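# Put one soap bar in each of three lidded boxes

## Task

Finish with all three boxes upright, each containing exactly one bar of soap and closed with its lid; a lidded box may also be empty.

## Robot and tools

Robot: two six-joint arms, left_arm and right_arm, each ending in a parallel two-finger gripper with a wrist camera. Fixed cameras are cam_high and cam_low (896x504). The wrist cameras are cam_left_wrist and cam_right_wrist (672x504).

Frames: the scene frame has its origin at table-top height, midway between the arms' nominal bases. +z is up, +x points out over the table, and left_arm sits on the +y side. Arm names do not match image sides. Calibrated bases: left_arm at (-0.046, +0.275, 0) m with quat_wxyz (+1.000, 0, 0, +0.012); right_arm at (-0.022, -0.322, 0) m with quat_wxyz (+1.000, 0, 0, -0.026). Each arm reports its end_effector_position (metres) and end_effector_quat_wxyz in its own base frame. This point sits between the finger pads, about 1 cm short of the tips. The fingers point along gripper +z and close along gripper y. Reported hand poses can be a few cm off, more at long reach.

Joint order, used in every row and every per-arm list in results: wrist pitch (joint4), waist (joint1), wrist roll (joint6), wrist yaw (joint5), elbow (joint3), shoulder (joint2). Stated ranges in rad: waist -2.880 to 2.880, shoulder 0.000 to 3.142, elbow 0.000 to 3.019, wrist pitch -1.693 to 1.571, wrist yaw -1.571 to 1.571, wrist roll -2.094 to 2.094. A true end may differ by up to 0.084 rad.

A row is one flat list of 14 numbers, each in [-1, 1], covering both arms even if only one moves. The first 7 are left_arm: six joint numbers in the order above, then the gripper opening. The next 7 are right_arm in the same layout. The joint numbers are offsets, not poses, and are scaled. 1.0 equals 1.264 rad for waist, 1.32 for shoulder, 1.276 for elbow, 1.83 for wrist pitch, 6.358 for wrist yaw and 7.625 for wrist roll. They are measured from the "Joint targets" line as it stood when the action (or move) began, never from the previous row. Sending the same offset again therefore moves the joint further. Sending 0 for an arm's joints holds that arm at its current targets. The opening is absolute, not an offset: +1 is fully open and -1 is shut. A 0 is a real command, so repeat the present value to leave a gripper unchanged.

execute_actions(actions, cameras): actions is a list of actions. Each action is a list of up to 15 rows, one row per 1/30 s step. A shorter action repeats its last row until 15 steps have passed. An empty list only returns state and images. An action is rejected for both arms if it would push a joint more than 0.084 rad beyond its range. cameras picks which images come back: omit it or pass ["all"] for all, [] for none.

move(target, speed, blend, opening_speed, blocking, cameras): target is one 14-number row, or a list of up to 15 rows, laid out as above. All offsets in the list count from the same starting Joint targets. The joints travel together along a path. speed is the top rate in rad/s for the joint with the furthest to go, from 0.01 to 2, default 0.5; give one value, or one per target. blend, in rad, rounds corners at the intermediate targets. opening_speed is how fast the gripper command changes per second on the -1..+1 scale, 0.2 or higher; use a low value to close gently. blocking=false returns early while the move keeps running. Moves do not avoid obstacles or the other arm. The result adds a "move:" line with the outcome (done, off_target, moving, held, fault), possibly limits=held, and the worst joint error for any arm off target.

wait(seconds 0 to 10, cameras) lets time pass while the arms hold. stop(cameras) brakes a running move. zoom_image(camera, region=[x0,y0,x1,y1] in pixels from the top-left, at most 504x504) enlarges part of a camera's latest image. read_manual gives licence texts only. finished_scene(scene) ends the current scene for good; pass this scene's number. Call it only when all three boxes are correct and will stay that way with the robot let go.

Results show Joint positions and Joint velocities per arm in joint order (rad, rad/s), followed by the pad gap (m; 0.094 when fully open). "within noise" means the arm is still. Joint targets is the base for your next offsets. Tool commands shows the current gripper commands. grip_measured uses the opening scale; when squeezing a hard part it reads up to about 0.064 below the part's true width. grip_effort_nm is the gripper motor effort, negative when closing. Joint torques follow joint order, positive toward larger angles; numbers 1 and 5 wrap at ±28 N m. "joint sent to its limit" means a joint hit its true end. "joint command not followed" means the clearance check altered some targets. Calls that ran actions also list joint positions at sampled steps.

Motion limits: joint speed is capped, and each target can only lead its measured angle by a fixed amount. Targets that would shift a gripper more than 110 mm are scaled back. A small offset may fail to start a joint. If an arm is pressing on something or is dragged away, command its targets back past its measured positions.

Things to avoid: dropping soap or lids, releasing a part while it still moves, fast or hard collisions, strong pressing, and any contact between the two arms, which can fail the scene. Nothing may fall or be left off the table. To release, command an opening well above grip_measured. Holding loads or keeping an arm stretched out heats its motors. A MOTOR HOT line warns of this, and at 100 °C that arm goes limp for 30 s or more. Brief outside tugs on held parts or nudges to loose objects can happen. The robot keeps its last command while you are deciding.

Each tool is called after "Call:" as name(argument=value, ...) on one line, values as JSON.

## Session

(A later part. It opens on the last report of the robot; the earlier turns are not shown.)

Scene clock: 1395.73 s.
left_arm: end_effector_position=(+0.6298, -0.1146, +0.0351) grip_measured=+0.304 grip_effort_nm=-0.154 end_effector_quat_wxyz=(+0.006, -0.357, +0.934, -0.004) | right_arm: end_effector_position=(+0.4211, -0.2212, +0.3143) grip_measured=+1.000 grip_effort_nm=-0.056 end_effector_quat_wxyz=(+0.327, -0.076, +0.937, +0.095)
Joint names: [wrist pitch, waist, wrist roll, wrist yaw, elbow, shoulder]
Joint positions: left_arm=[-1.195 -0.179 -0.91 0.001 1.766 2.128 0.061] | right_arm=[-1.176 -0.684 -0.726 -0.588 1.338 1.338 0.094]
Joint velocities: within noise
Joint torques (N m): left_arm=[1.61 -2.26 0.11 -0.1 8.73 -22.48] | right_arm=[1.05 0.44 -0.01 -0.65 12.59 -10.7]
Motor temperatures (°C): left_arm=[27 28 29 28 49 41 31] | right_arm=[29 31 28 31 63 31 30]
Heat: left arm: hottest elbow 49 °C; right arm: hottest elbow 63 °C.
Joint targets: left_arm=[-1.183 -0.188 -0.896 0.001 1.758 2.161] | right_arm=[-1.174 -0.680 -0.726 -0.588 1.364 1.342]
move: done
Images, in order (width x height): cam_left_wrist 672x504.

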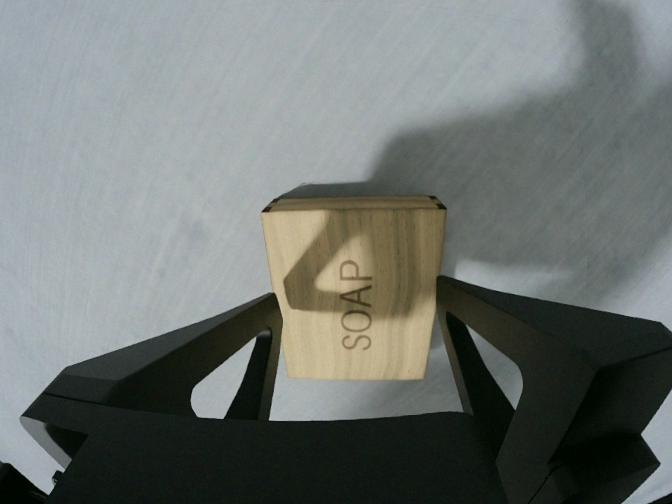

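Call:
move(target=[0,0,0,0,0,0,1,0,0,0,0,0,0,1], opening_speed=0.7, cameras=[])

Call:
move(target=[0,0,0,0,0,0.0085,1,0,0,0,0,0,0,1], speed=0.05, cameras=["cam_left_wrist"])

Scene clock: 1447.03 s.
left_arm: end_effector_position=(+0.6298, -0.1146, +0.0351) grip_measured=+0.996 grip_effort_nm=0.134 end_effector_quat_wxyz=(+0.006, -0.357, +0.934, -0.004) | right_arm: end_effector_position=(+0.4211, -0.2212, +0.3143) grip_measured=+1.000 grip_effort_nm=-0.046 end_effector_quat_wxyz=(+0.327, -0.076, +0.937, +0.095)
Joint names: [wrist pitch, waist, wrist roll, wrist yaw, elbow, shoulder]
Joint positions: left_arm=[-1.195 -0.179 -0.91 0.001 1.766 2.128 0.094] | right_arm=[-1.176 -0.684 -0.726 -0.588 1.338 1.338 0.094]
Joint velocities: within noise
Joint torques (N m): left_arm=[1.61 -2.26 0.1 -0.1 8.72 -22.48] | right_arm=[1.06 0.5 -0.01 -0.65 12.57 -10.7]
Motor temperatures (°C): left_arm=[27 28 29 28 46 44 31] | right_arm=[29 31 28 31 63 31 30]
Heat: left arm: hottest elbow 46 °C; right arm: hottest elbow 63 °C.
Joint targets: left_arm=[-1.183 -0.188 -0.896 0.001 1.758 2.161] | right_arm=[-1.174 -0.680 -0.726 -0.588 1.364 1.342]
move: done
No camera images: "cameras" was empty.

Scene clock: 1447.93 s.
left_arm: end_effector_position=(+0.6289, -0.1145, +0.0292) grip_measured=+0.997 grip_effort_nm=0.129 end_effector_quat_wxyz=(+0.002, -0.357, +0.934, -0.001) | right_arm: end_effector_position=(+0.4211, -0.2212, +0.3143) grip_measured=+1.000 grip_effort_nm=-0.046 end_effector_quat_wxyz=(+0.327, -0.076, +0.937, +0.095)
Joint names: [wrist pitch, waist, wrist roll, wrist yaw, elbow, shoulder]
Joint positions: left_arm=[-1.195 -0.179 -0.91 0.001 1.766 2.137 0.094] | right_arm=[-1.176 -0.684 -0.726 -0.588 1.338 1.338 0.094]
Joint velocities: within noise
Joint torques (N m): left_arm=[1.59 -2.32 0.1 -0.1 8.72 -22.01] | right_arm=[1.05 0.5 -0.01 -0.64 12.59 -10.64]
Motor temperatures (°C): left_arm=[27 28 29 28 46 44 31] | right_arm=[29 31 28 31 63 31 30]
Heat: left arm: hottest elbow 46 °C; right arm: hottest elbow 63 °C.
Joint targets: left_arm=[-1.183 -0.188 -0.896 0.001 1.758 2.172] | right_arm=[-1.174 -0.680 -0.726 -0.588 1.364 1.342]
move: done
Images, in order (width x height): cam_left_wrist 672x504.

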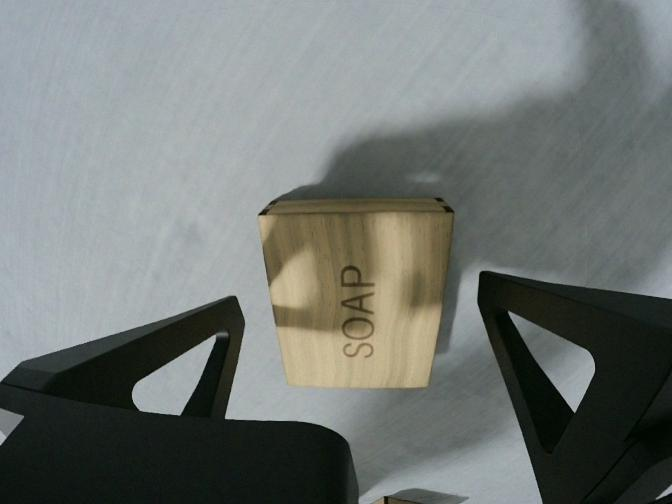

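Call:
move(target=[0,0,0,0,0,0,0.3,0,0,0,0,0,0,1], opening_speed=0.5, cameras=[])

Call:
move(target=[[-0.007,0,0,0,0.034,-0.017,0.3,0,0,0,0,0,0,1],[-0.106,0,0,0,0.138,-0.072,0.3,0,0,0,0,0,0,1]], speed=0.12, blend=0.02, cameras=["cam_left_wrist","cam_low"])

Scene clock: 1458.70 s.
left_arm: end_effector_position=(+0.6289, -0.1145, +0.0292) grip_measured=+0.304 grip_effort_nm=-0.154 end_effector_quat_wxyz=(+0.002, -0.357, +0.934, -0.001) | right_arm: end_effector_position=(+0.4211, -0.2212, +0.3143) grip_measured=+1.000 grip_effort_nm=-0.046 end_effector_quat_wxyz=(+0.327, -0.076, +0.937, +0.095)
Joint names: [wrist pitch, waist, wrist roll, wrist yaw, elbow, shoulder]
Joint positions: left_arm=[-1.195 -0.179 -0.91 0.001 1.766 2.137 0.061] | right_arm=[-1.176 -0.684 -0.726 -0.588 1.338 1.338 0.094]
Joint velocities: within noise
Joint torques (N m): left_arm=[1.59 -2.32 0.1 -0.1 8.68 -22.36] | right_arm=[1.05 0.44 -0.01 -0.65 12.59 -10.7]
Motor temperatures (°C): left_arm=[27 28 29 28 45 45 31] | right_arm=[29 31 28 31 63 31 30]
Heat: left arm: hottest shoulder 45 °C; right arm: hottest elbow 63 °C.
Joint targets: left_arm=[-1.183 -0.188 -0.896 0.001 1.758 2.172] | right_arm=[-1.174 -0.680 -0.726 -0.588 1.364 1.342]
move: done
No camera images: "cameras" was empty.

Scene clock: 1461.07 s.
left_arm: end_effector_position=(+0.6312, -0.1149, +0.0970) grip_measured=+0.303 grip_effort_nm=-0.149 end_effector_quat_wxyz=(-0.004, -0.357, +0.934, +0.002) | right_arm: end_effector_position=(+0.4211, -0.2212, +0.3143) grip_measured=+1.000 grip_effort_nm=-0.056 end_effector_quat_wxyz=(+0.327, -0.076, +0.937, +0.095)
Joint names: [wrist pitch, waist, wrist roll, wrist yaw, elbow, shoulder]
Joint positions: left_arm=[-1.366 -0.179 -0.91 0.001 1.882 2.096 0.061] | right_arm=[-1.176 -0.684 -0.726 -0.588 1.338 1.338 0.094]
Joint velocities: within noise
Joint torques (N m): left_arm=[0.62 -2.26 0.1 -0.1 14.56 -27.05] | right_arm=[1.06 0.5 -0.01 -0.64 12.59 -10.7]
Motor temperatures (°C): left_arm=[27 28 29 28 46 45 31] | right_arm=[29 31 28 31 63 31 30]
Heat: left arm: hottest elbow 46 °C; right arm: hottest elbow 63 °C.
Joint targets: left_arm=[-1.377 -0.188 -0.896 0.001 1.933 2.078] | right_arm=[-1.174 -0.680 -0.726 -0.588 1.364 1.342]
move: off_target (left_arm); left_arm: the elbow is farthest, 0.052 rad from its target
Images, in order (width x height): cam_low 896x504, cam_left_wrist 672x504.

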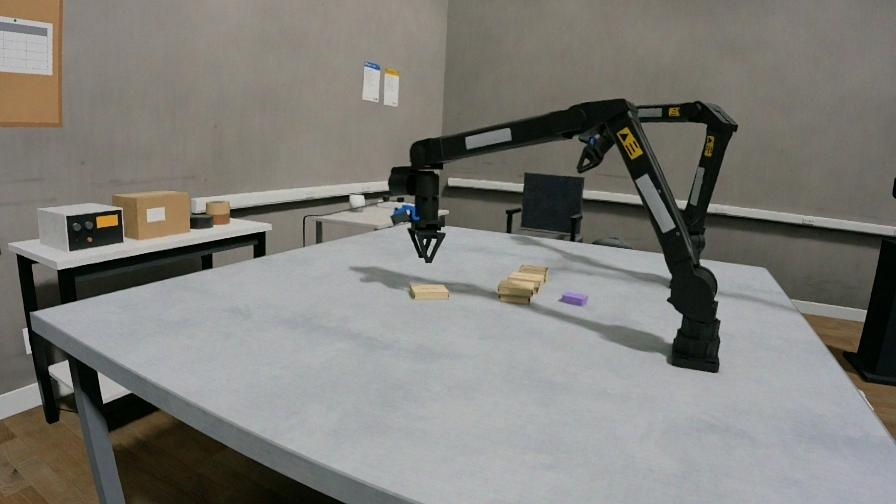

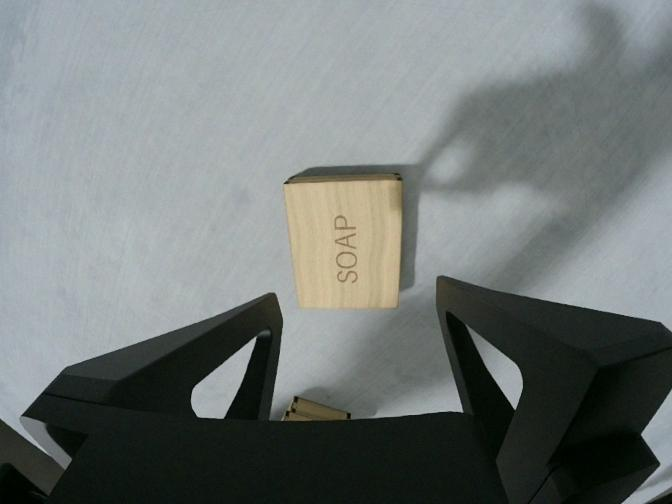

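Call:
move(target=[[0,0,0,0,0,0,1,0,0,0,0,0,0,1],[0.099,0,0,0,-0.104,0.055,1,0,0,0,0,0,0,1],[0.106,0,0,0,-0.138,0.0725,1,0,0,0,0,0,0,1],[0.110,0,0,0,-0.138,0.084,1,0,0,0,0,0,0,1]], speed=[0.5,0.3,0.1,0.05], opening_speed=1.2, cameras=["cam_left_wrist"])

Scene clock: 1487.43 s.
left_arm: end_effector_position=(+0.6296, -0.1146, +0.0198) grip_measured=+0.997 grip_effort_nm=0.129 end_effector_quat_wxyz=(-0.001, -0.357, +0.934, +0.001) | right_arm: end_effector_position=(+0.4211, -0.2212, +0.3143) grip_measured=+1.000 grip_effort_nm=-0.056 end_effector_quat_wxyz=(+0.327, -0.076, +0.937, +0.095)
Joint names: [wrist pitch, waist, wrist roll, wrist yaw, elbow, shoulder]
Joint positions: left_arm=[-1.188 -0.179 -0.91 0.001 1.767 2.153 0.094] | right_arm=[-1.176 -0.684 -0.726 -0.588 1.338 1.338 0.094]
Joint velocities: within noise
Joint torques (N m): left_arm=[1.47 -2.26 0.1 -0.1 8.44 -22.18] | right_arm=[1.06 0.44 -0.01 -0.65 12.59 -10.7]
Motor temperatures (°C): left_arm=[27 28 29 28 47 45 30] | right_arm=[29 31 28 31 63 31 30]
Heat: left arm: hottest elbow 47 °C; right arm: hottest elbow 63 °C.
Joint targets: left_arm=[-1.176 -0.188 -0.896 0.001 1.757 2.188] | right_arm=[-1.174 -0.680 -0.726 -0.588 1.364 1.342]
move: off_target (left_arm); left_arm: the shoulder is farthest, 0.036 rad from its target
Images, in order (width x height): cam_left_wrist 672x504.

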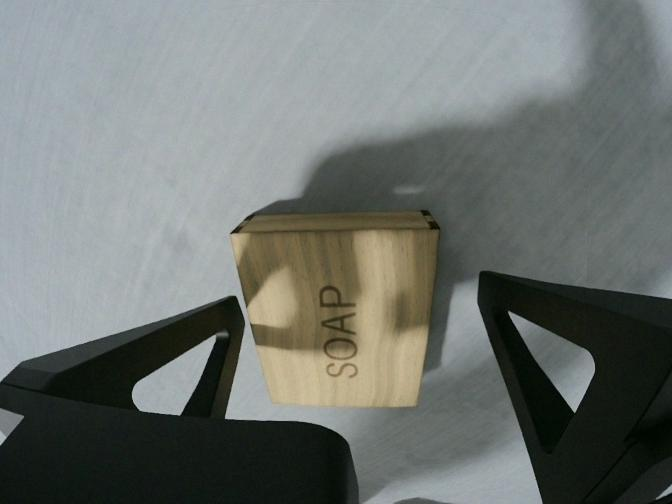

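Call:
move(target=[0,0,0,0,0,0,0.3,0,0,0,0,0,0,1], opening_speed=0.3, cameras=["cam_left_wrist"])

Scene clock: 1497.60 s.
left_arm: end_effector_position=(+0.6297, -0.1146, +0.0198) grip_measured=+0.396 grip_effort_nm=-1.023 end_effector_quat_wxyz=(-0.001, -0.357, +0.934, +0.000) | right_arm: end_effector_position=(+0.4211, -0.2212, +0.3143) grip_measured=+1.000 grip_effort_nm=-0.051 end_effector_quat_wxyz=(+0.327, -0.076, +0.937, +0.095)
Joint names: [wrist pitch, waist, wrist roll, wrist yaw, elbow, shoulder]
Joint positions: left_arm=[-1.188 -0.179 -0.91 0.001 1.767 2.153 0.066] | right_arm=[-1.176 -0.684 -0.726 -0.588 1.338 1.338 0.094]
Joint velocities: within noise
Joint torques (N m): left_arm=[1.57 -2.26 0.1 -0.1 8.44 -22.48] | right_arm=[1.07 0.44 -0.01 -0.65 12.57 -10.7]
Motor temperatures (°C): left_arm=[27 28 29 28 48 43 30] | right_arm=[29 31 28 31 63 31 30]
Heat: left arm: hottest elbow 48 °C; right arm: hottest elbow 63 °C.
Joint targets: left_arm=[-1.176 -0.188 -0.896 0.001 1.757 2.188] | right_arm=[-1.174 -0.680 -0.726 -0.588 1.364 1.342]
move: done
Images, in order (width x height): cam_left_wrist 672x504.

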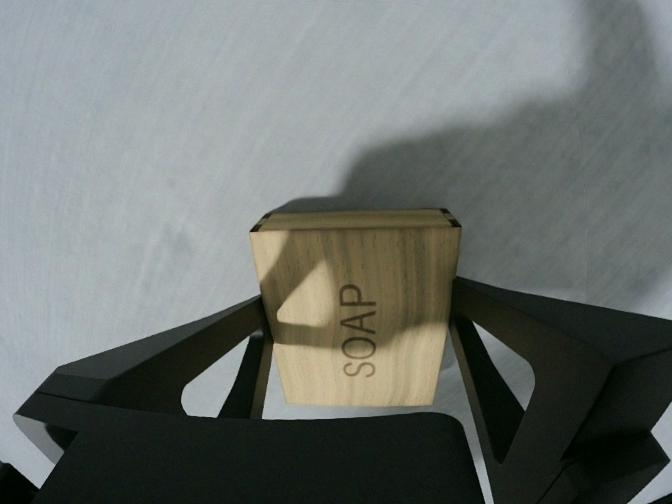

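Call:
move(target=[[-0.011,0,0,0,0.034,-0.0285,0.3,0,0,0,0,0,0,1],[-0.110,0,0,0,0.138,-0.084,0.3,0,0,0,0,0,0,1],[-0.0836,-0.459,-0.0075,0,-0.0196,-0.175,0.3,0,0,0,0,0,0,1]], speed=[0.12,0.12,0.4], blend=0.02)

Scene clock: 1524.30 s.
left_arm: end_effector_position=(+0.4303, -0.4242, +0.1151) grip_measured=+0.394 grip_effort_nm=-1.038 end_effector_quat_wxyz=(-0.003, -0.080, +0.997, +0.003) | right_arm: end_effector_position=(+0.4211, -0.2212, +0.3143) grip_measured=+1.000 grip_effort_nm=-0.051 end_effector_quat_wxyz=(+0.327, -0.076, +0.937, +0.095)
Joint names: [wrist pitch, waist, wrist roll, wrist yaw, elbow, shoulder]
Joint positions: left_arm=[-1.341 -0.777 -0.938 0.001 1.743 1.98 0.065] | right_arm=[-1.176 -0.684 -0.726 -0.588 1.338 1.338 0.094]
Joint velocities: within noise
Joint torques (N m): left_arm=[1.54 -0.91 -0.29 -0.1 8.81 -25.7] | right_arm=[1.05 0.44 -0.01 -0.64 12.59 -10.7]
Motor temperatures (°C): left_arm=[27 28 29 28 48 42 32] | right_arm=[29 31 28 31 63 31 30]
Heat: left arm: hottest elbow 48 °C; right arm: hottest elbow 63 °C.
Joint targets: left_arm=[-1.329 -0.768 -0.953 0.001 1.732 1.957] | right_arm=[-1.174 -0.680 -0.726 -0.588 1.364 1.342]
move: done

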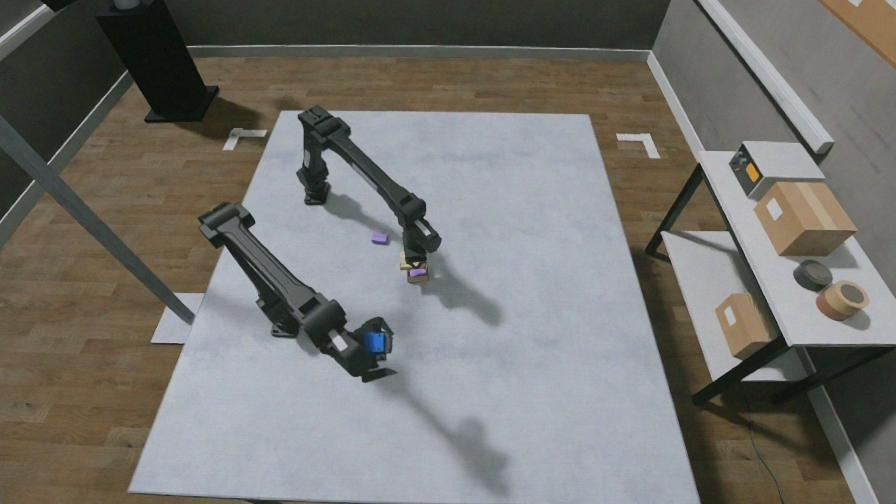

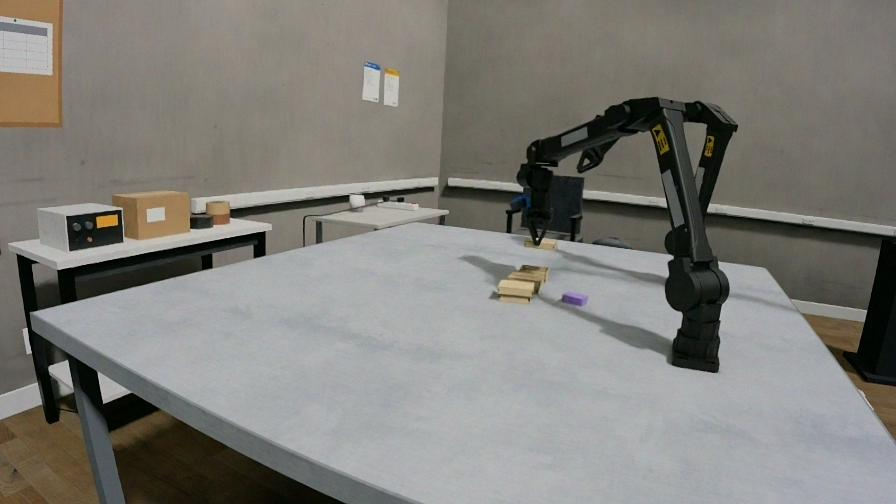

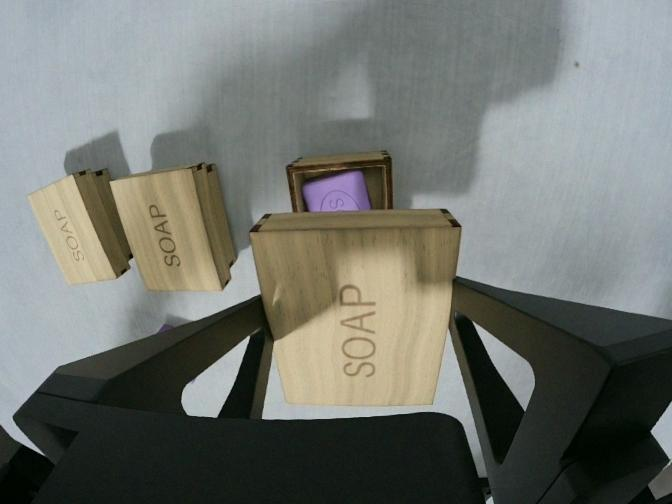

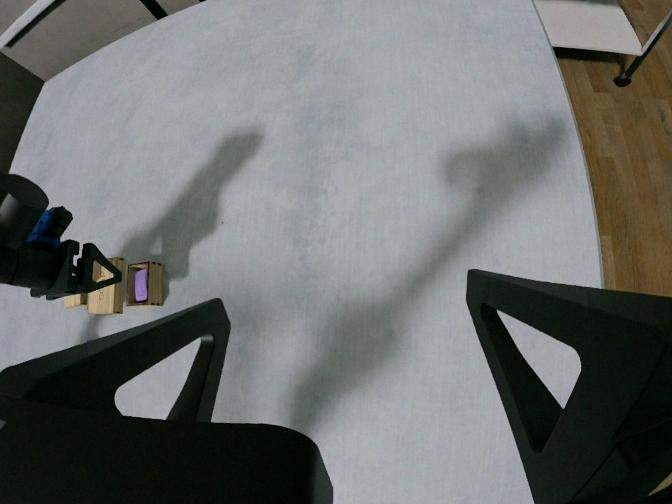

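Call:
move(target=[[0,0.019,0,0,0,0,0.3,0,0,0,0,0,0,1],[0.0648,0.019,0,0,-0.0611,0.0614,0.3,0,0,0,0,0,0,1]], speed=0.1, cameras=["cam_left_wrist","cam_low"])

Call:
zoom_image(camera="cam_low", region=[505, 225, 585, 285])

Call:
zoom_image(camera="cam_left_wrist", region=[220, 160, 480, 420])

Scene clock: 1542.77 s.
left_arm: end_effector_position=(+0.4409, -0.4120, +0.0673) grip_measured=+0.394 grip_effort_nm=-1.038 end_effector_quat_wxyz=(-0.001, -0.094, +0.996, +0.000) | right_arm: end_effector_position=(+0.4211, -0.2212, +0.3143) grip_measured=+1.000 grip_effort_nm=-0.051 end_effector_quat_wxyz=(+0.327, -0.076, +0.937, +0.095)
Joint names: [wrist pitch, waist, wrist roll, wrist yaw, elbow, shoulder]
Joint positions: left_arm=[-1.223 -0.751 -0.939 0.001 1.662 2.012 0.065] | right_arm=[-1.176 -0.684 -0.726 -0.588 1.338 1.338 0.094]
Joint velocities: within noise
Joint torques (N m): left_arm=[1.52 -1.08 -0.22 -0.1 8.8 -21.3] | right_arm=[1.06 0.44 0 -0.64 12.59 -10.7]
Motor temperatures (°C): left_arm=[27 28 29 28 46 41 32] | right_arm=[29 31 28 31 64 31 30]
Heat: left arm: hottest elbow 46 °C; right arm: hottest elbow 64 °C.
Joint targets: left_arm=[-1.210 -0.744 -0.953 0.001 1.654 2.039] | right_arm=[-1.174 -0.680 -0.726 -0.588 1.364 1.342]
move: done
Images, in order (width x height): cam_low 896x504, cam_left_wrist 672x504.

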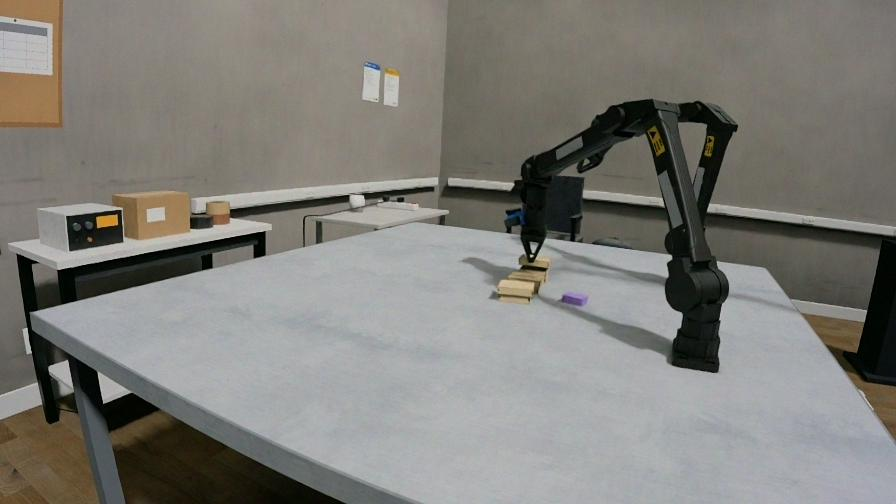

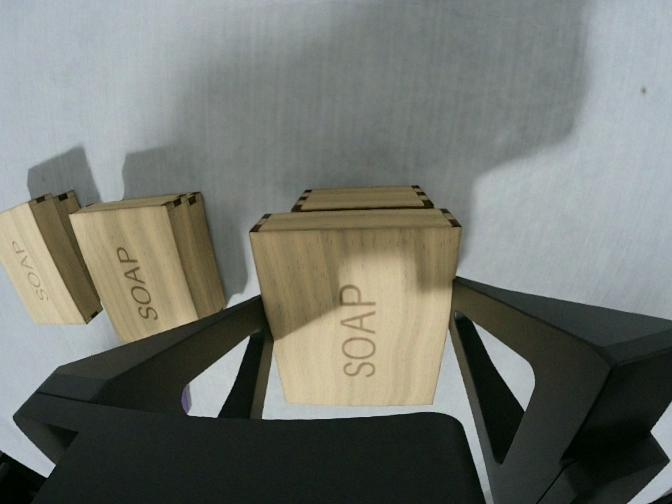

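Scaled by 6.300 from the camera's 896x504 image, which has a finer 1280x720 frame.

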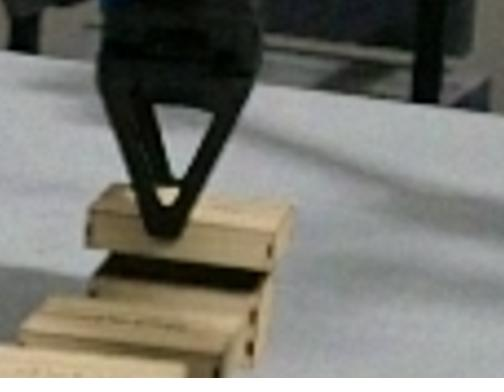

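Scaled by 1.938 from the camera's 672x504 image, which has a finer 960x720 frame.

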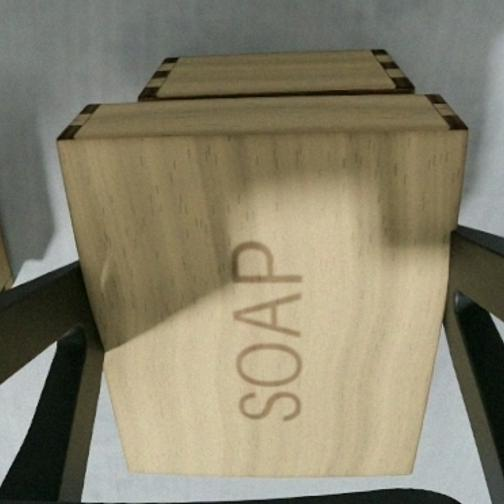

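Call:
move(target=[0.0167,-0.0047,0,0,-0.0134,0.0102,0.3,0,0,0,0,0,0,1], speed=0.04, cameras=["cam_left_wrist","cam_low"])

Call:
zoom_image(camera="cam_low", region=[505, 235, 565, 295])

Call:
zoom_image(camera="cam_left_wrist", region=[220, 160, 480, 420])

Scene clock: 1565.07 s.
left_arm: end_effector_position=(+0.4416, -0.4127, +0.0574) grip_measured=+0.394 grip_effort_nm=-1.043 end_effector_quat_wxyz=(+0.002, -0.094, +0.996, -0.002) | right_arm: end_effector_position=(+0.4211, -0.2212, +0.3143) grip_measured=+1.000 grip_effort_nm=-0.037 end_effector_quat_wxyz=(+0.327, -0.076, +0.937, +0.095)
Joint names: [wrist pitch, waist, wrist roll, wrist yaw, elbow, shoulder]
Joint positions: left_arm=[-1.192 -0.751 -0.939 0.001 1.647 2.019 0.065] | right_arm=[-1.176 -0.684 -0.726 -0.588 1.338 1.338 0.094]
Joint velocities: within noise
Joint torques (N m): left_arm=[1.7 -1.55 -0.22 -0.1 8.54 -20.72] | right_arm=[1.07 0.44 -0.01 -0.64 12.59 -10.7]
Motor temperatures (°C): left_arm=[27 28 29 28 46 44 32] | right_arm=[29 31 28 31 64 31 30]
Heat: left arm: hottest elbow 46 °C; right arm: hottest elbow 64 °C.
Joint targets: left_arm=[-1.180 -0.750 -0.953 0.001 1.637 2.052] | right_arm=[-1.174 -0.680 -0.726 -0.588 1.364 1.342]
move: done
Images, in order (width x height): cam_low 896x504, cam_left_wrist 672x504.

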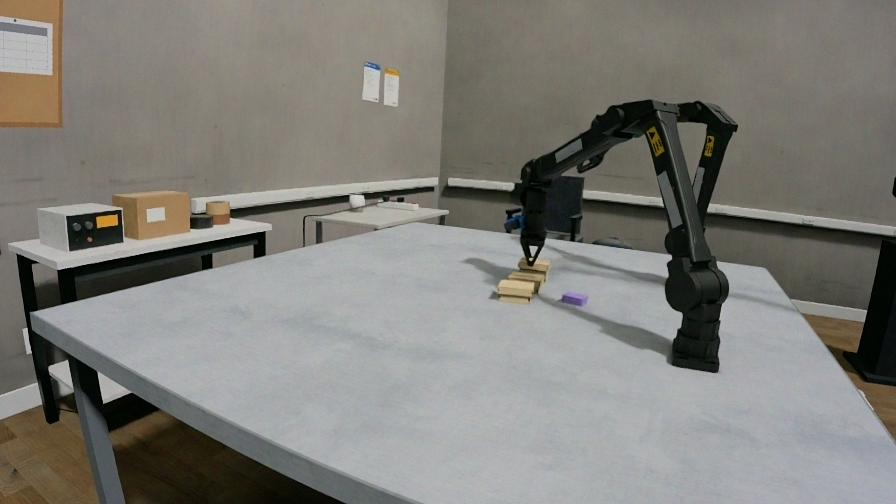

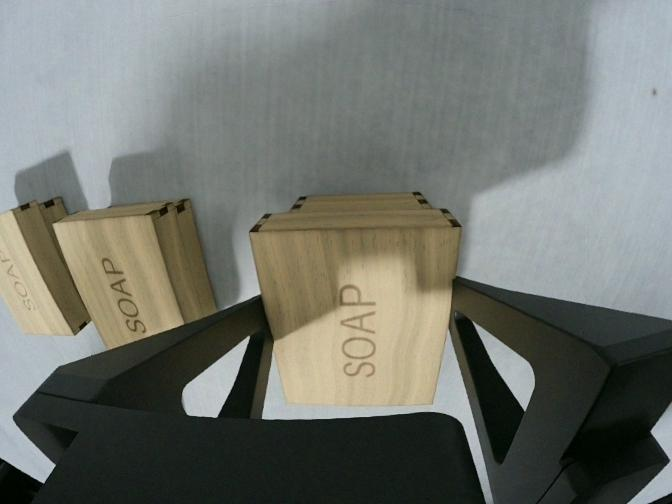

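Scaled by 8.400 from the camera's 896x504 image, which has a finer 1280x720 frame.

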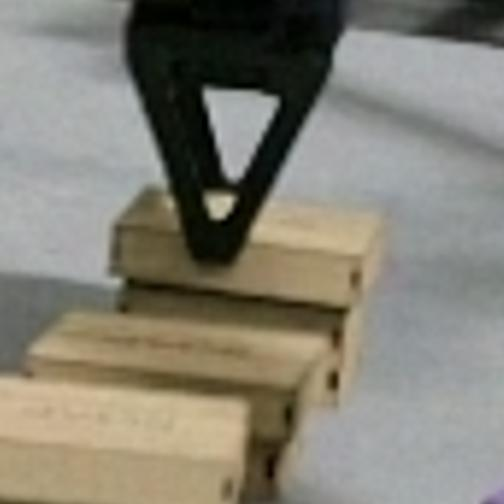

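Scaled by 1.938 from the camera's 672x504 image, which has a finer 960x720 frame.

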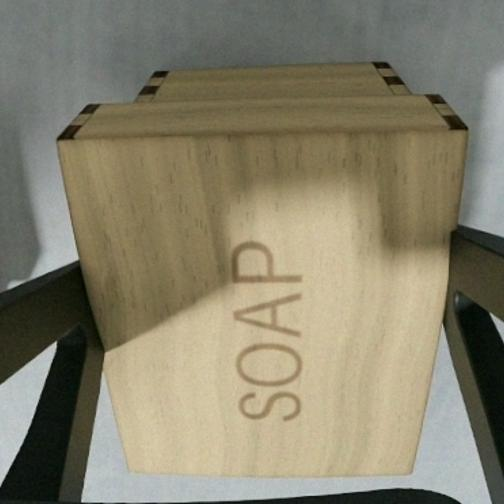

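Call:
move(target=[[-0.028,0,0,0,0.057,-0.0455,0.3,0,0,0,0,0,0,1],[-0.028,-0.0127,0,0,0.057,-0.0455,0.3,0,0,0,0,0,0,1],[0.0016,-0.0127,0,0,0.0016,0.0036,0.3,0,0,0,0,0,0,1]], speed=[0.1,0.1,0.04], cameras=["cam_left_wrist","cam_low"])

Call:
zoom_image(camera="cam_low", region=[505, 235, 565, 295])

Call:
zoom_image(camera="cam_left_wrist", region=[220, 160, 480, 420])

Scene clock: 1605.27 s.
left_arm: end_effector_position=(+0.4403, -0.4156, +0.0546) grip_measured=+0.394 grip_effort_nm=-1.033 end_effector_quat_wxyz=(+0.001, -0.092, +0.996, -0.002) | right_arm: end_effector_position=(+0.4211, -0.2212, +0.3143) grip_measured=+1.000 grip_effort_nm=-0.056 end_effector_quat_wxyz=(+0.327, -0.076, +0.937, +0.095)
Joint names: [wrist pitch, waist, wrist roll, wrist yaw, elbow, shoulder]
Joint positions: left_arm=[-1.189 -0.756 -0.939 0.001 1.649 2.025 0.065] | right_arm=[-1.176 -0.684 -0.726 -0.588 1.338 1.338 0.094]
Joint velocities: within noise
Joint torques (N m): left_arm=[1.58 -2.37 -0.21 -0.1 8.58 -21.3] | right_arm=[1.06 0.44 -0.01 -0.64 12.59 -10.7]
Motor temperatures (°C): left_arm=[27 28 29 28 44 43 32] | right_arm=[29 31 28 31 64 31 30]
Heat: left arm: hottest elbow 44 °C; right arm: hottest elbow 64 °C.
Joint targets: left_arm=[-1.177 -0.766 -0.953 0.001 1.639 2.057] | right_arm=[-1.174 -0.680 -0.726 -0.588 1.364 1.342]
move: done
Images, in order (width x height): cam_low 896x504, cam_left_wrist 672x504.

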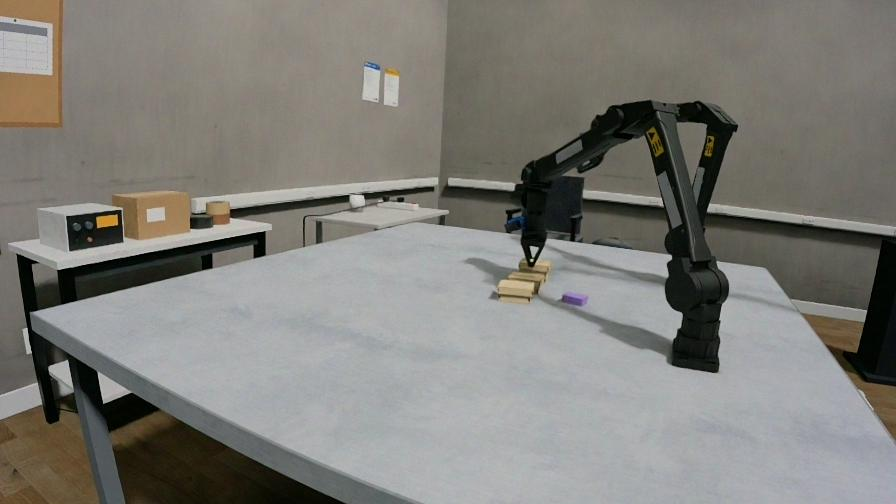

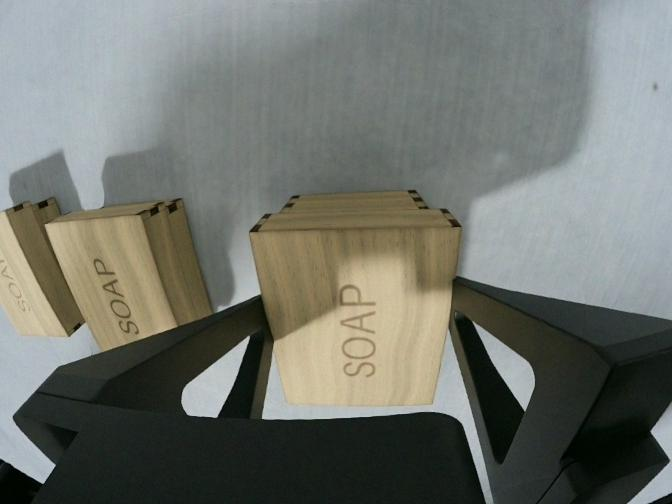

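Scaled by 8.400 from the camera's 896x504 image, which has a finer 1280x720 frame.

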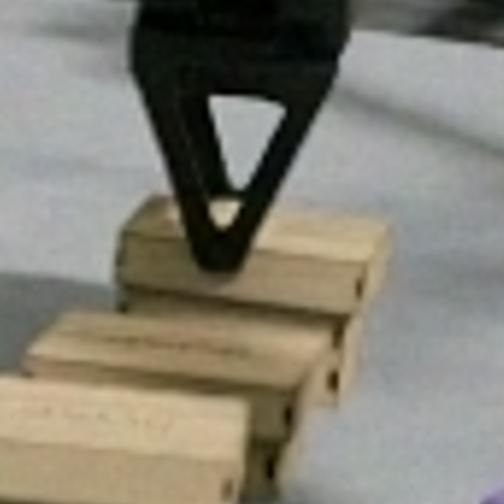

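Scaled by 1.938 from the camera's 672x504 image, which has a finer 960x720 frame.

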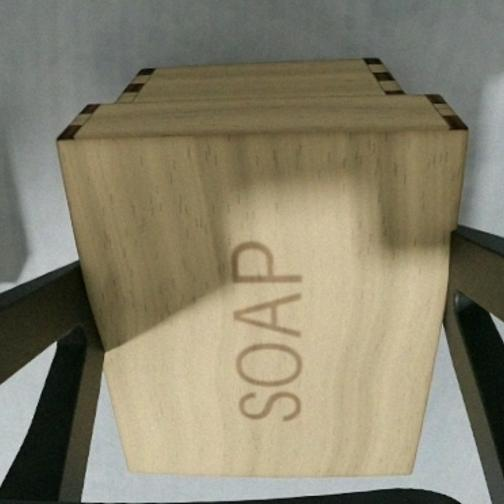

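Call:
move(target=[[-0.028,0,0,0,0.057,-0.0455,0.3,0,0,0,0,0,0,1],[0.0016,0,0,0,0.0038,0.006,0.3,0,0,0,0,0,0,1]], speed=[0.1,0.04], cameras=["cam_left_wrist","cam_low"])

Call:
zoom_image(camera="cam_low", region=[505, 235, 565, 295])

Call:
zoom_image(camera="cam_left_wrist", region=[220, 160, 480, 420])

Scene clock: 1622.73 s.
left_arm: end_effector_position=(+0.4425, -0.4176, +0.0548) grip_measured=+0.394 grip_effort_nm=-1.038 end_effector_quat_wxyz=(+0.003, -0.092, +0.996, -0.004) | right_arm: end_effector_position=(+0.4211, -0.2212, +0.3143) grip_measured=+1.000 grip_effort_nm=-0.046 end_effector_quat_wxyz=(+0.327, -0.076, +0.937, +0.095)
Joint names: [wrist pitch, waist, wrist roll, wrist yaw, elbow, shoulder]
Joint positions: left_arm=[-1.187 -0.756 -0.94 0.001 1.656 2.029 0.065] | right_arm=[-1.176 -0.684 -0.726 -0.588 1.338 1.338 0.094]
Joint velocities: within noise
Joint torques (N m): left_arm=[1.76 -2.43 -0.22 -0.1 8.4 -20.95] | right_arm=[1.06 0.38 0 -0.64 12.59 -10.7]
Motor temperatures (°C): left_arm=[27 28 29 28 45 44 33] | right_arm=[29 31 28 31 64 31 30]
Heat: left arm: hottest elbow 45 °C; right arm: hottest elbow 64 °C.
Joint targets: left_arm=[-1.174 -0.766 -0.953 0.001 1.644 2.065] | right_arm=[-1.174 -0.680 -0.726 -0.588 1.364 1.342]
move: off_target (left_arm); left_arm: the shoulder is farthest, 0.036 rad from its target
Images, in order (width x height): cam_low 896x504, cam_left_wrist 672x504.

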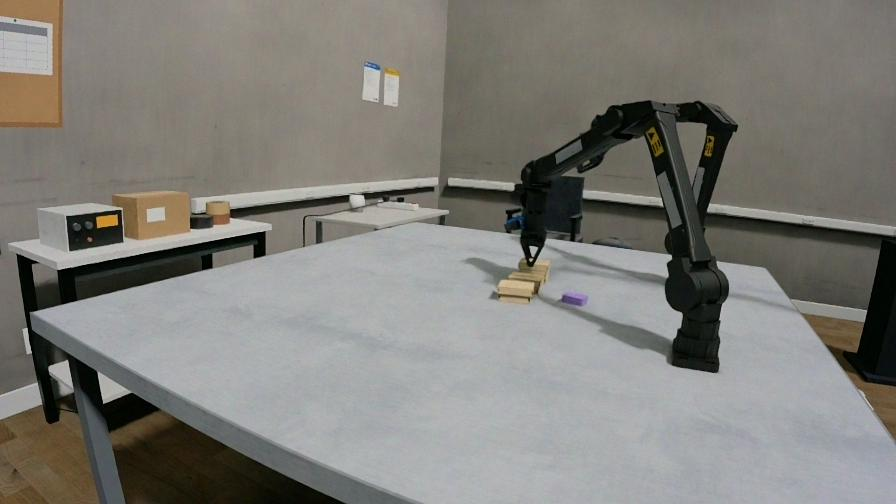

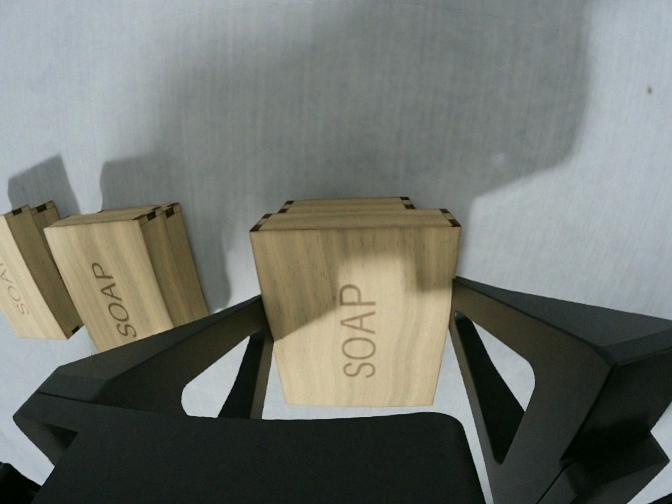

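Scaled by 8.400 from the camera's 896x504 image, which has a finer 1280x720 frame.

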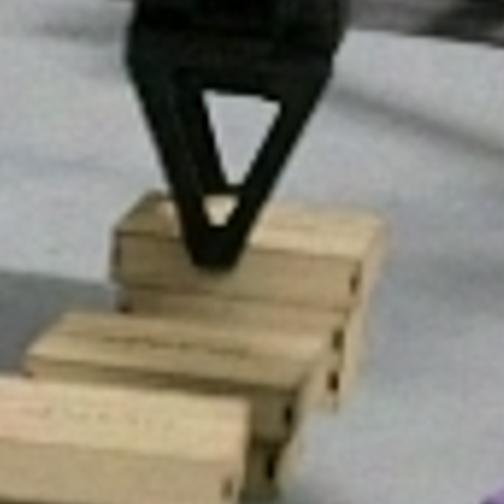

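Scaled by 1.938 from the camera's 672x504 image, which has a finer 960x720 frame.

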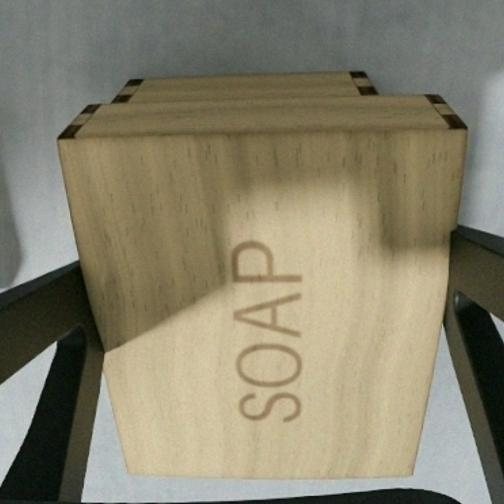

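Call:
move(target=[[-0.028,0,0,0,0.057,-0.0455,0.3,0,0,0,0,0,0,1],[-0.028,0.0158,0,0,0.057,-0.0455,0.3,0,0,0,0,0,0,1],[0.001,0.0158,0,0,-0.003,0.0005,0.3,0,0,0,0,0,0,1]], speed=[0.1,0.1,0.04], cameras=["cam_left_wrist","cam_low"])

Call:
zoom_image(camera="cam_low", region=[505, 235, 565, 295])

Call:
zoom_image(camera="cam_left_wrist", region=[220, 160, 480, 420])

Scene clock: 1649.53 s.
left_arm: end_effector_position=(+0.4422, -0.4173, +0.0547) grip_measured=+0.394 grip_effort_nm=-1.038 end_effector_quat_wxyz=(+0.003, -0.092, +0.996, -0.004) | right_arm: end_effector_position=(+0.4211, -0.2212, +0.3143) grip_measured=+1.000 grip_effort_nm=-0.056 end_effector_quat_wxyz=(+0.327, -0.076, +0.937, +0.095)
Joint names: [wrist pitch, waist, wrist roll, wrist yaw, elbow, shoulder]
Joint positions: left_arm=[-1.187 -0.756 -0.94 0.001 1.655 2.029 0.065] | right_arm=[-1.176 -0.684 -0.726 -0.588 1.338 1.338 0.094]
Joint velocities: within noise
Joint torques (N m): left_arm=[1.7 -0.91 -0.22 -0.1 8.16 -20.54] | right_arm=[1.06 0.44 -0.01 -0.65 12.57 -10.7]
Motor temperatures (°C): left_arm=[27 28 29 28 45 44 33] | right_arm=[29 31 28 31 64 31 30]
Heat: left arm: hottest elbow 45 °C; right arm: hottest elbow 64 °C.
Joint targets: left_arm=[-1.172 -0.747 -0.953 0.001 1.640 2.065] | right_arm=[-1.174 -0.680 -0.726 -0.588 1.364 1.342]
move: off_target (left_arm); left_arm: the shoulder is farthest, 0.037 rad from its target
Images, in order (width x height): cam_low 896x504, cam_left_wrist 672x504.

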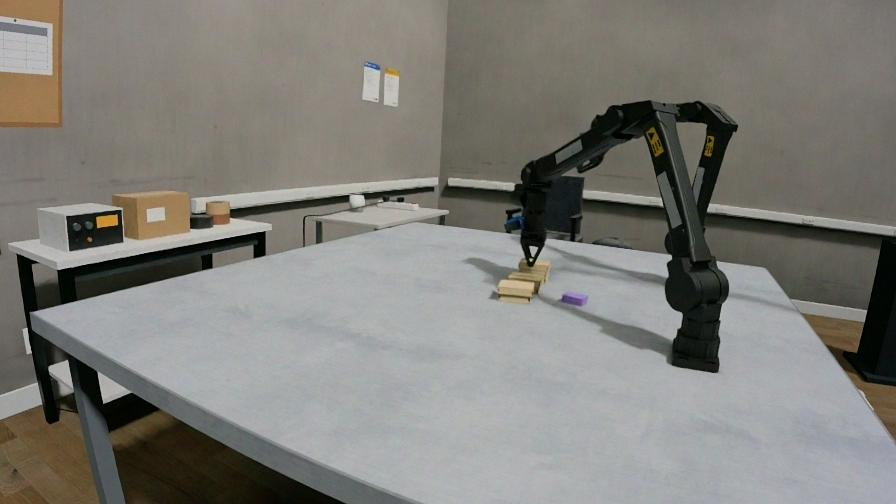

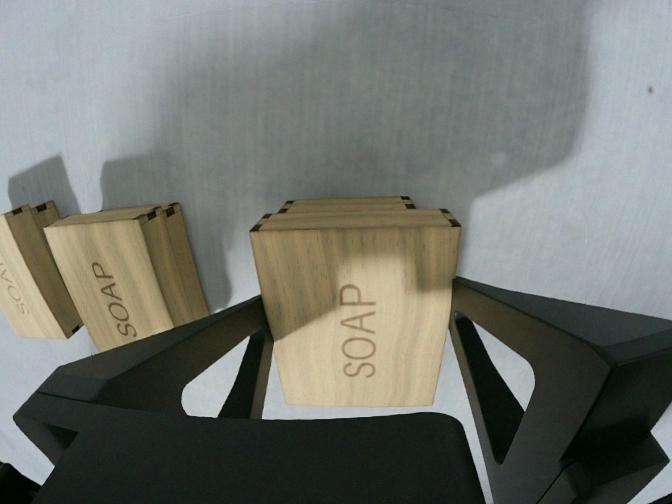

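Scaled by 8.400 from the camera's 896x504 image, which has a finer 1280x720 frame.

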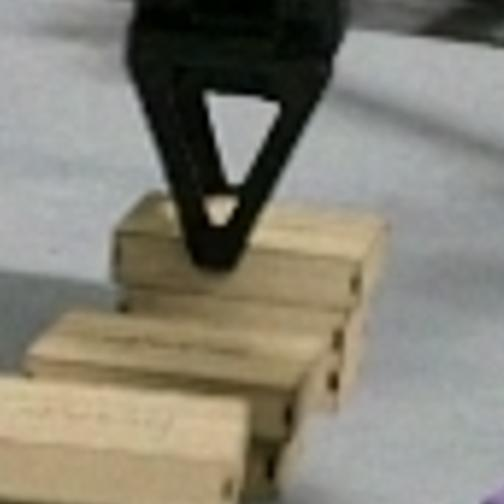

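Scaled by 1.938 from the camera's 672x504 image, which has a finer 960x720 frame.

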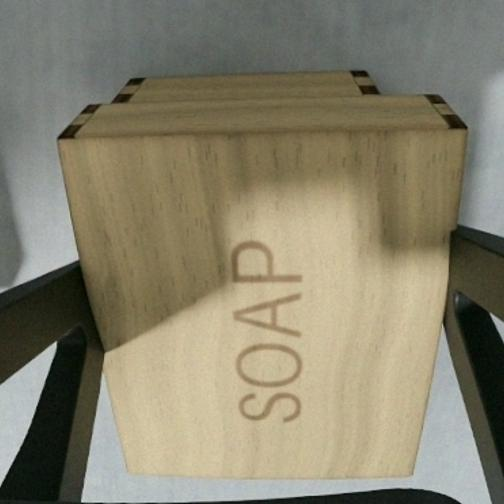

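Call:
move(target=[[-0.028,0,0,0,0.057,-0.0455,0.3,0,0,0,0,0,0,1],[-0.028,0.006,0,0,0.057,-0.0455,0.3,0,0,0,0,0,0,1],[-0.001,0.006,0,0,-0.001,-0.0035,0.3,0,0,0,0,0,0,1]], speed=[0.1,0.1,0.04], cameras=["cam_left_wrist","cam_low"])

Call:
zoom_image(camera="cam_low", region=[505, 235, 565, 295])

Call:
zoom_image(camera="cam_left_wrist", region=[220, 160, 480, 420])

Scene clock: 1668.53 s.
left_arm: end_effector_position=(+0.4443, -0.4146, +0.0546) grip_measured=+0.394 grip_effort_nm=-1.043 end_effector_quat_wxyz=(+0.003, -0.095, +0.995, -0.003) | right_arm: end_effector_position=(+0.4211, -0.2212, +0.3143) grip_measured=+1.000 grip_effort_nm=-0.051 end_effector_quat_wxyz=(+0.327, -0.076, +0.937, +0.095)
Joint names: [wrist pitch, waist, wrist roll, wrist yaw, elbow, shoulder]
Joint positions: left_arm=[-1.188 -0.75 -0.94 0.001 1.654 2.029 0.065] | right_arm=[-1.176 -0.684 -0.726 -0.588 1.338 1.338 0.094]
Joint velocities: within noise
Joint torques (N m): left_arm=[1.69 -0.67 -0.22 -0.1 8.05 -21.25] | right_arm=[1.05 0.44 0 -0.64 12.56 -10.7]
Motor temperatures (°C): left_arm=[27 28 29 28 45 43 33] | right_arm=[29 31 28 31 64 31 30]
Heat: left arm: hottest elbow 45 °C; right arm: hottest elbow 64 °C.
Joint targets: left_arm=[-1.174 -0.739 -0.953 0.001 1.639 2.061] | right_arm=[-1.174 -0.680 -0.726 -0.588 1.364 1.342]
move: done
Images, in order (width x height): cam_low 896x504, cam_left_wrist 672x504.

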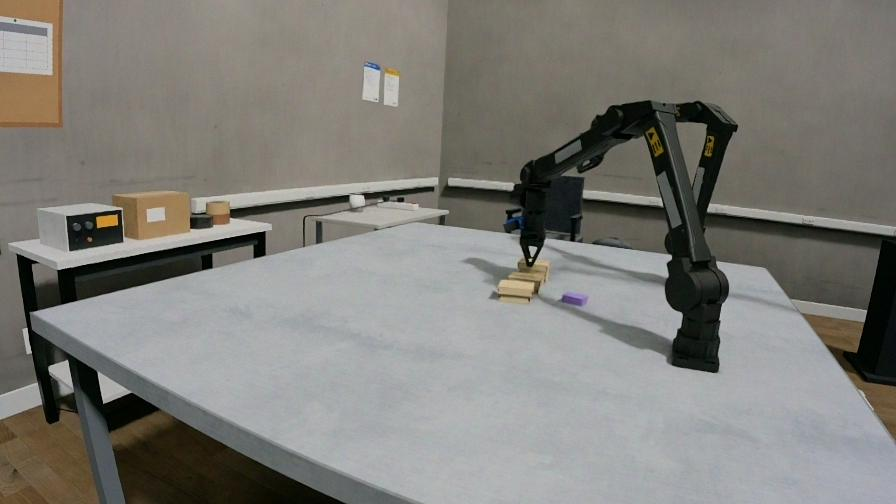

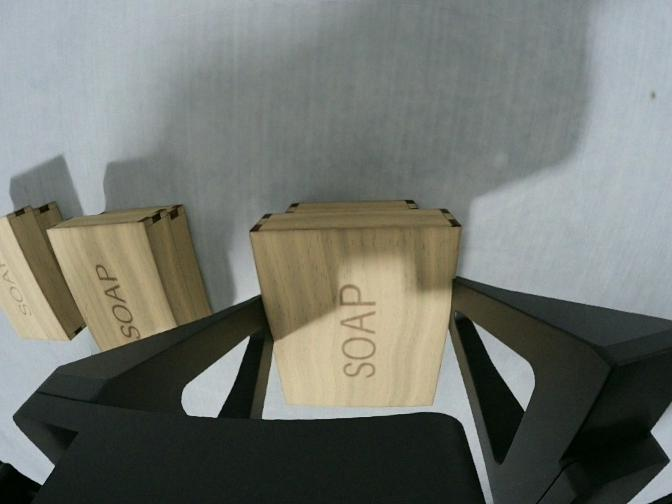

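Scaled by 8.400 from the camera's 896x504 image, which has a finer 1280x720 frame.

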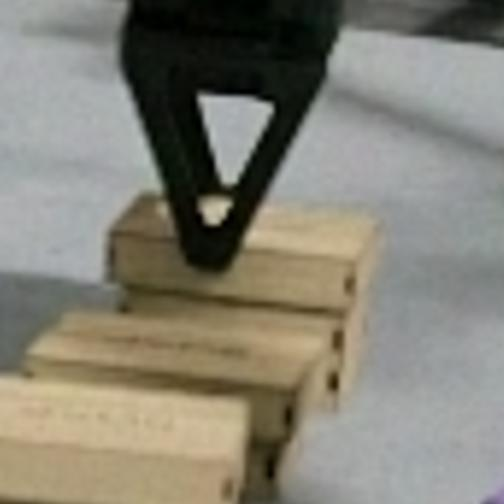

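Scaled by 1.938 from the camera's 672x504 image, which has a finer 960x720 frame.

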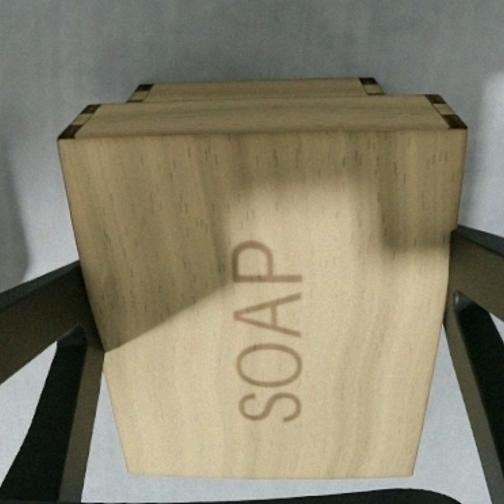

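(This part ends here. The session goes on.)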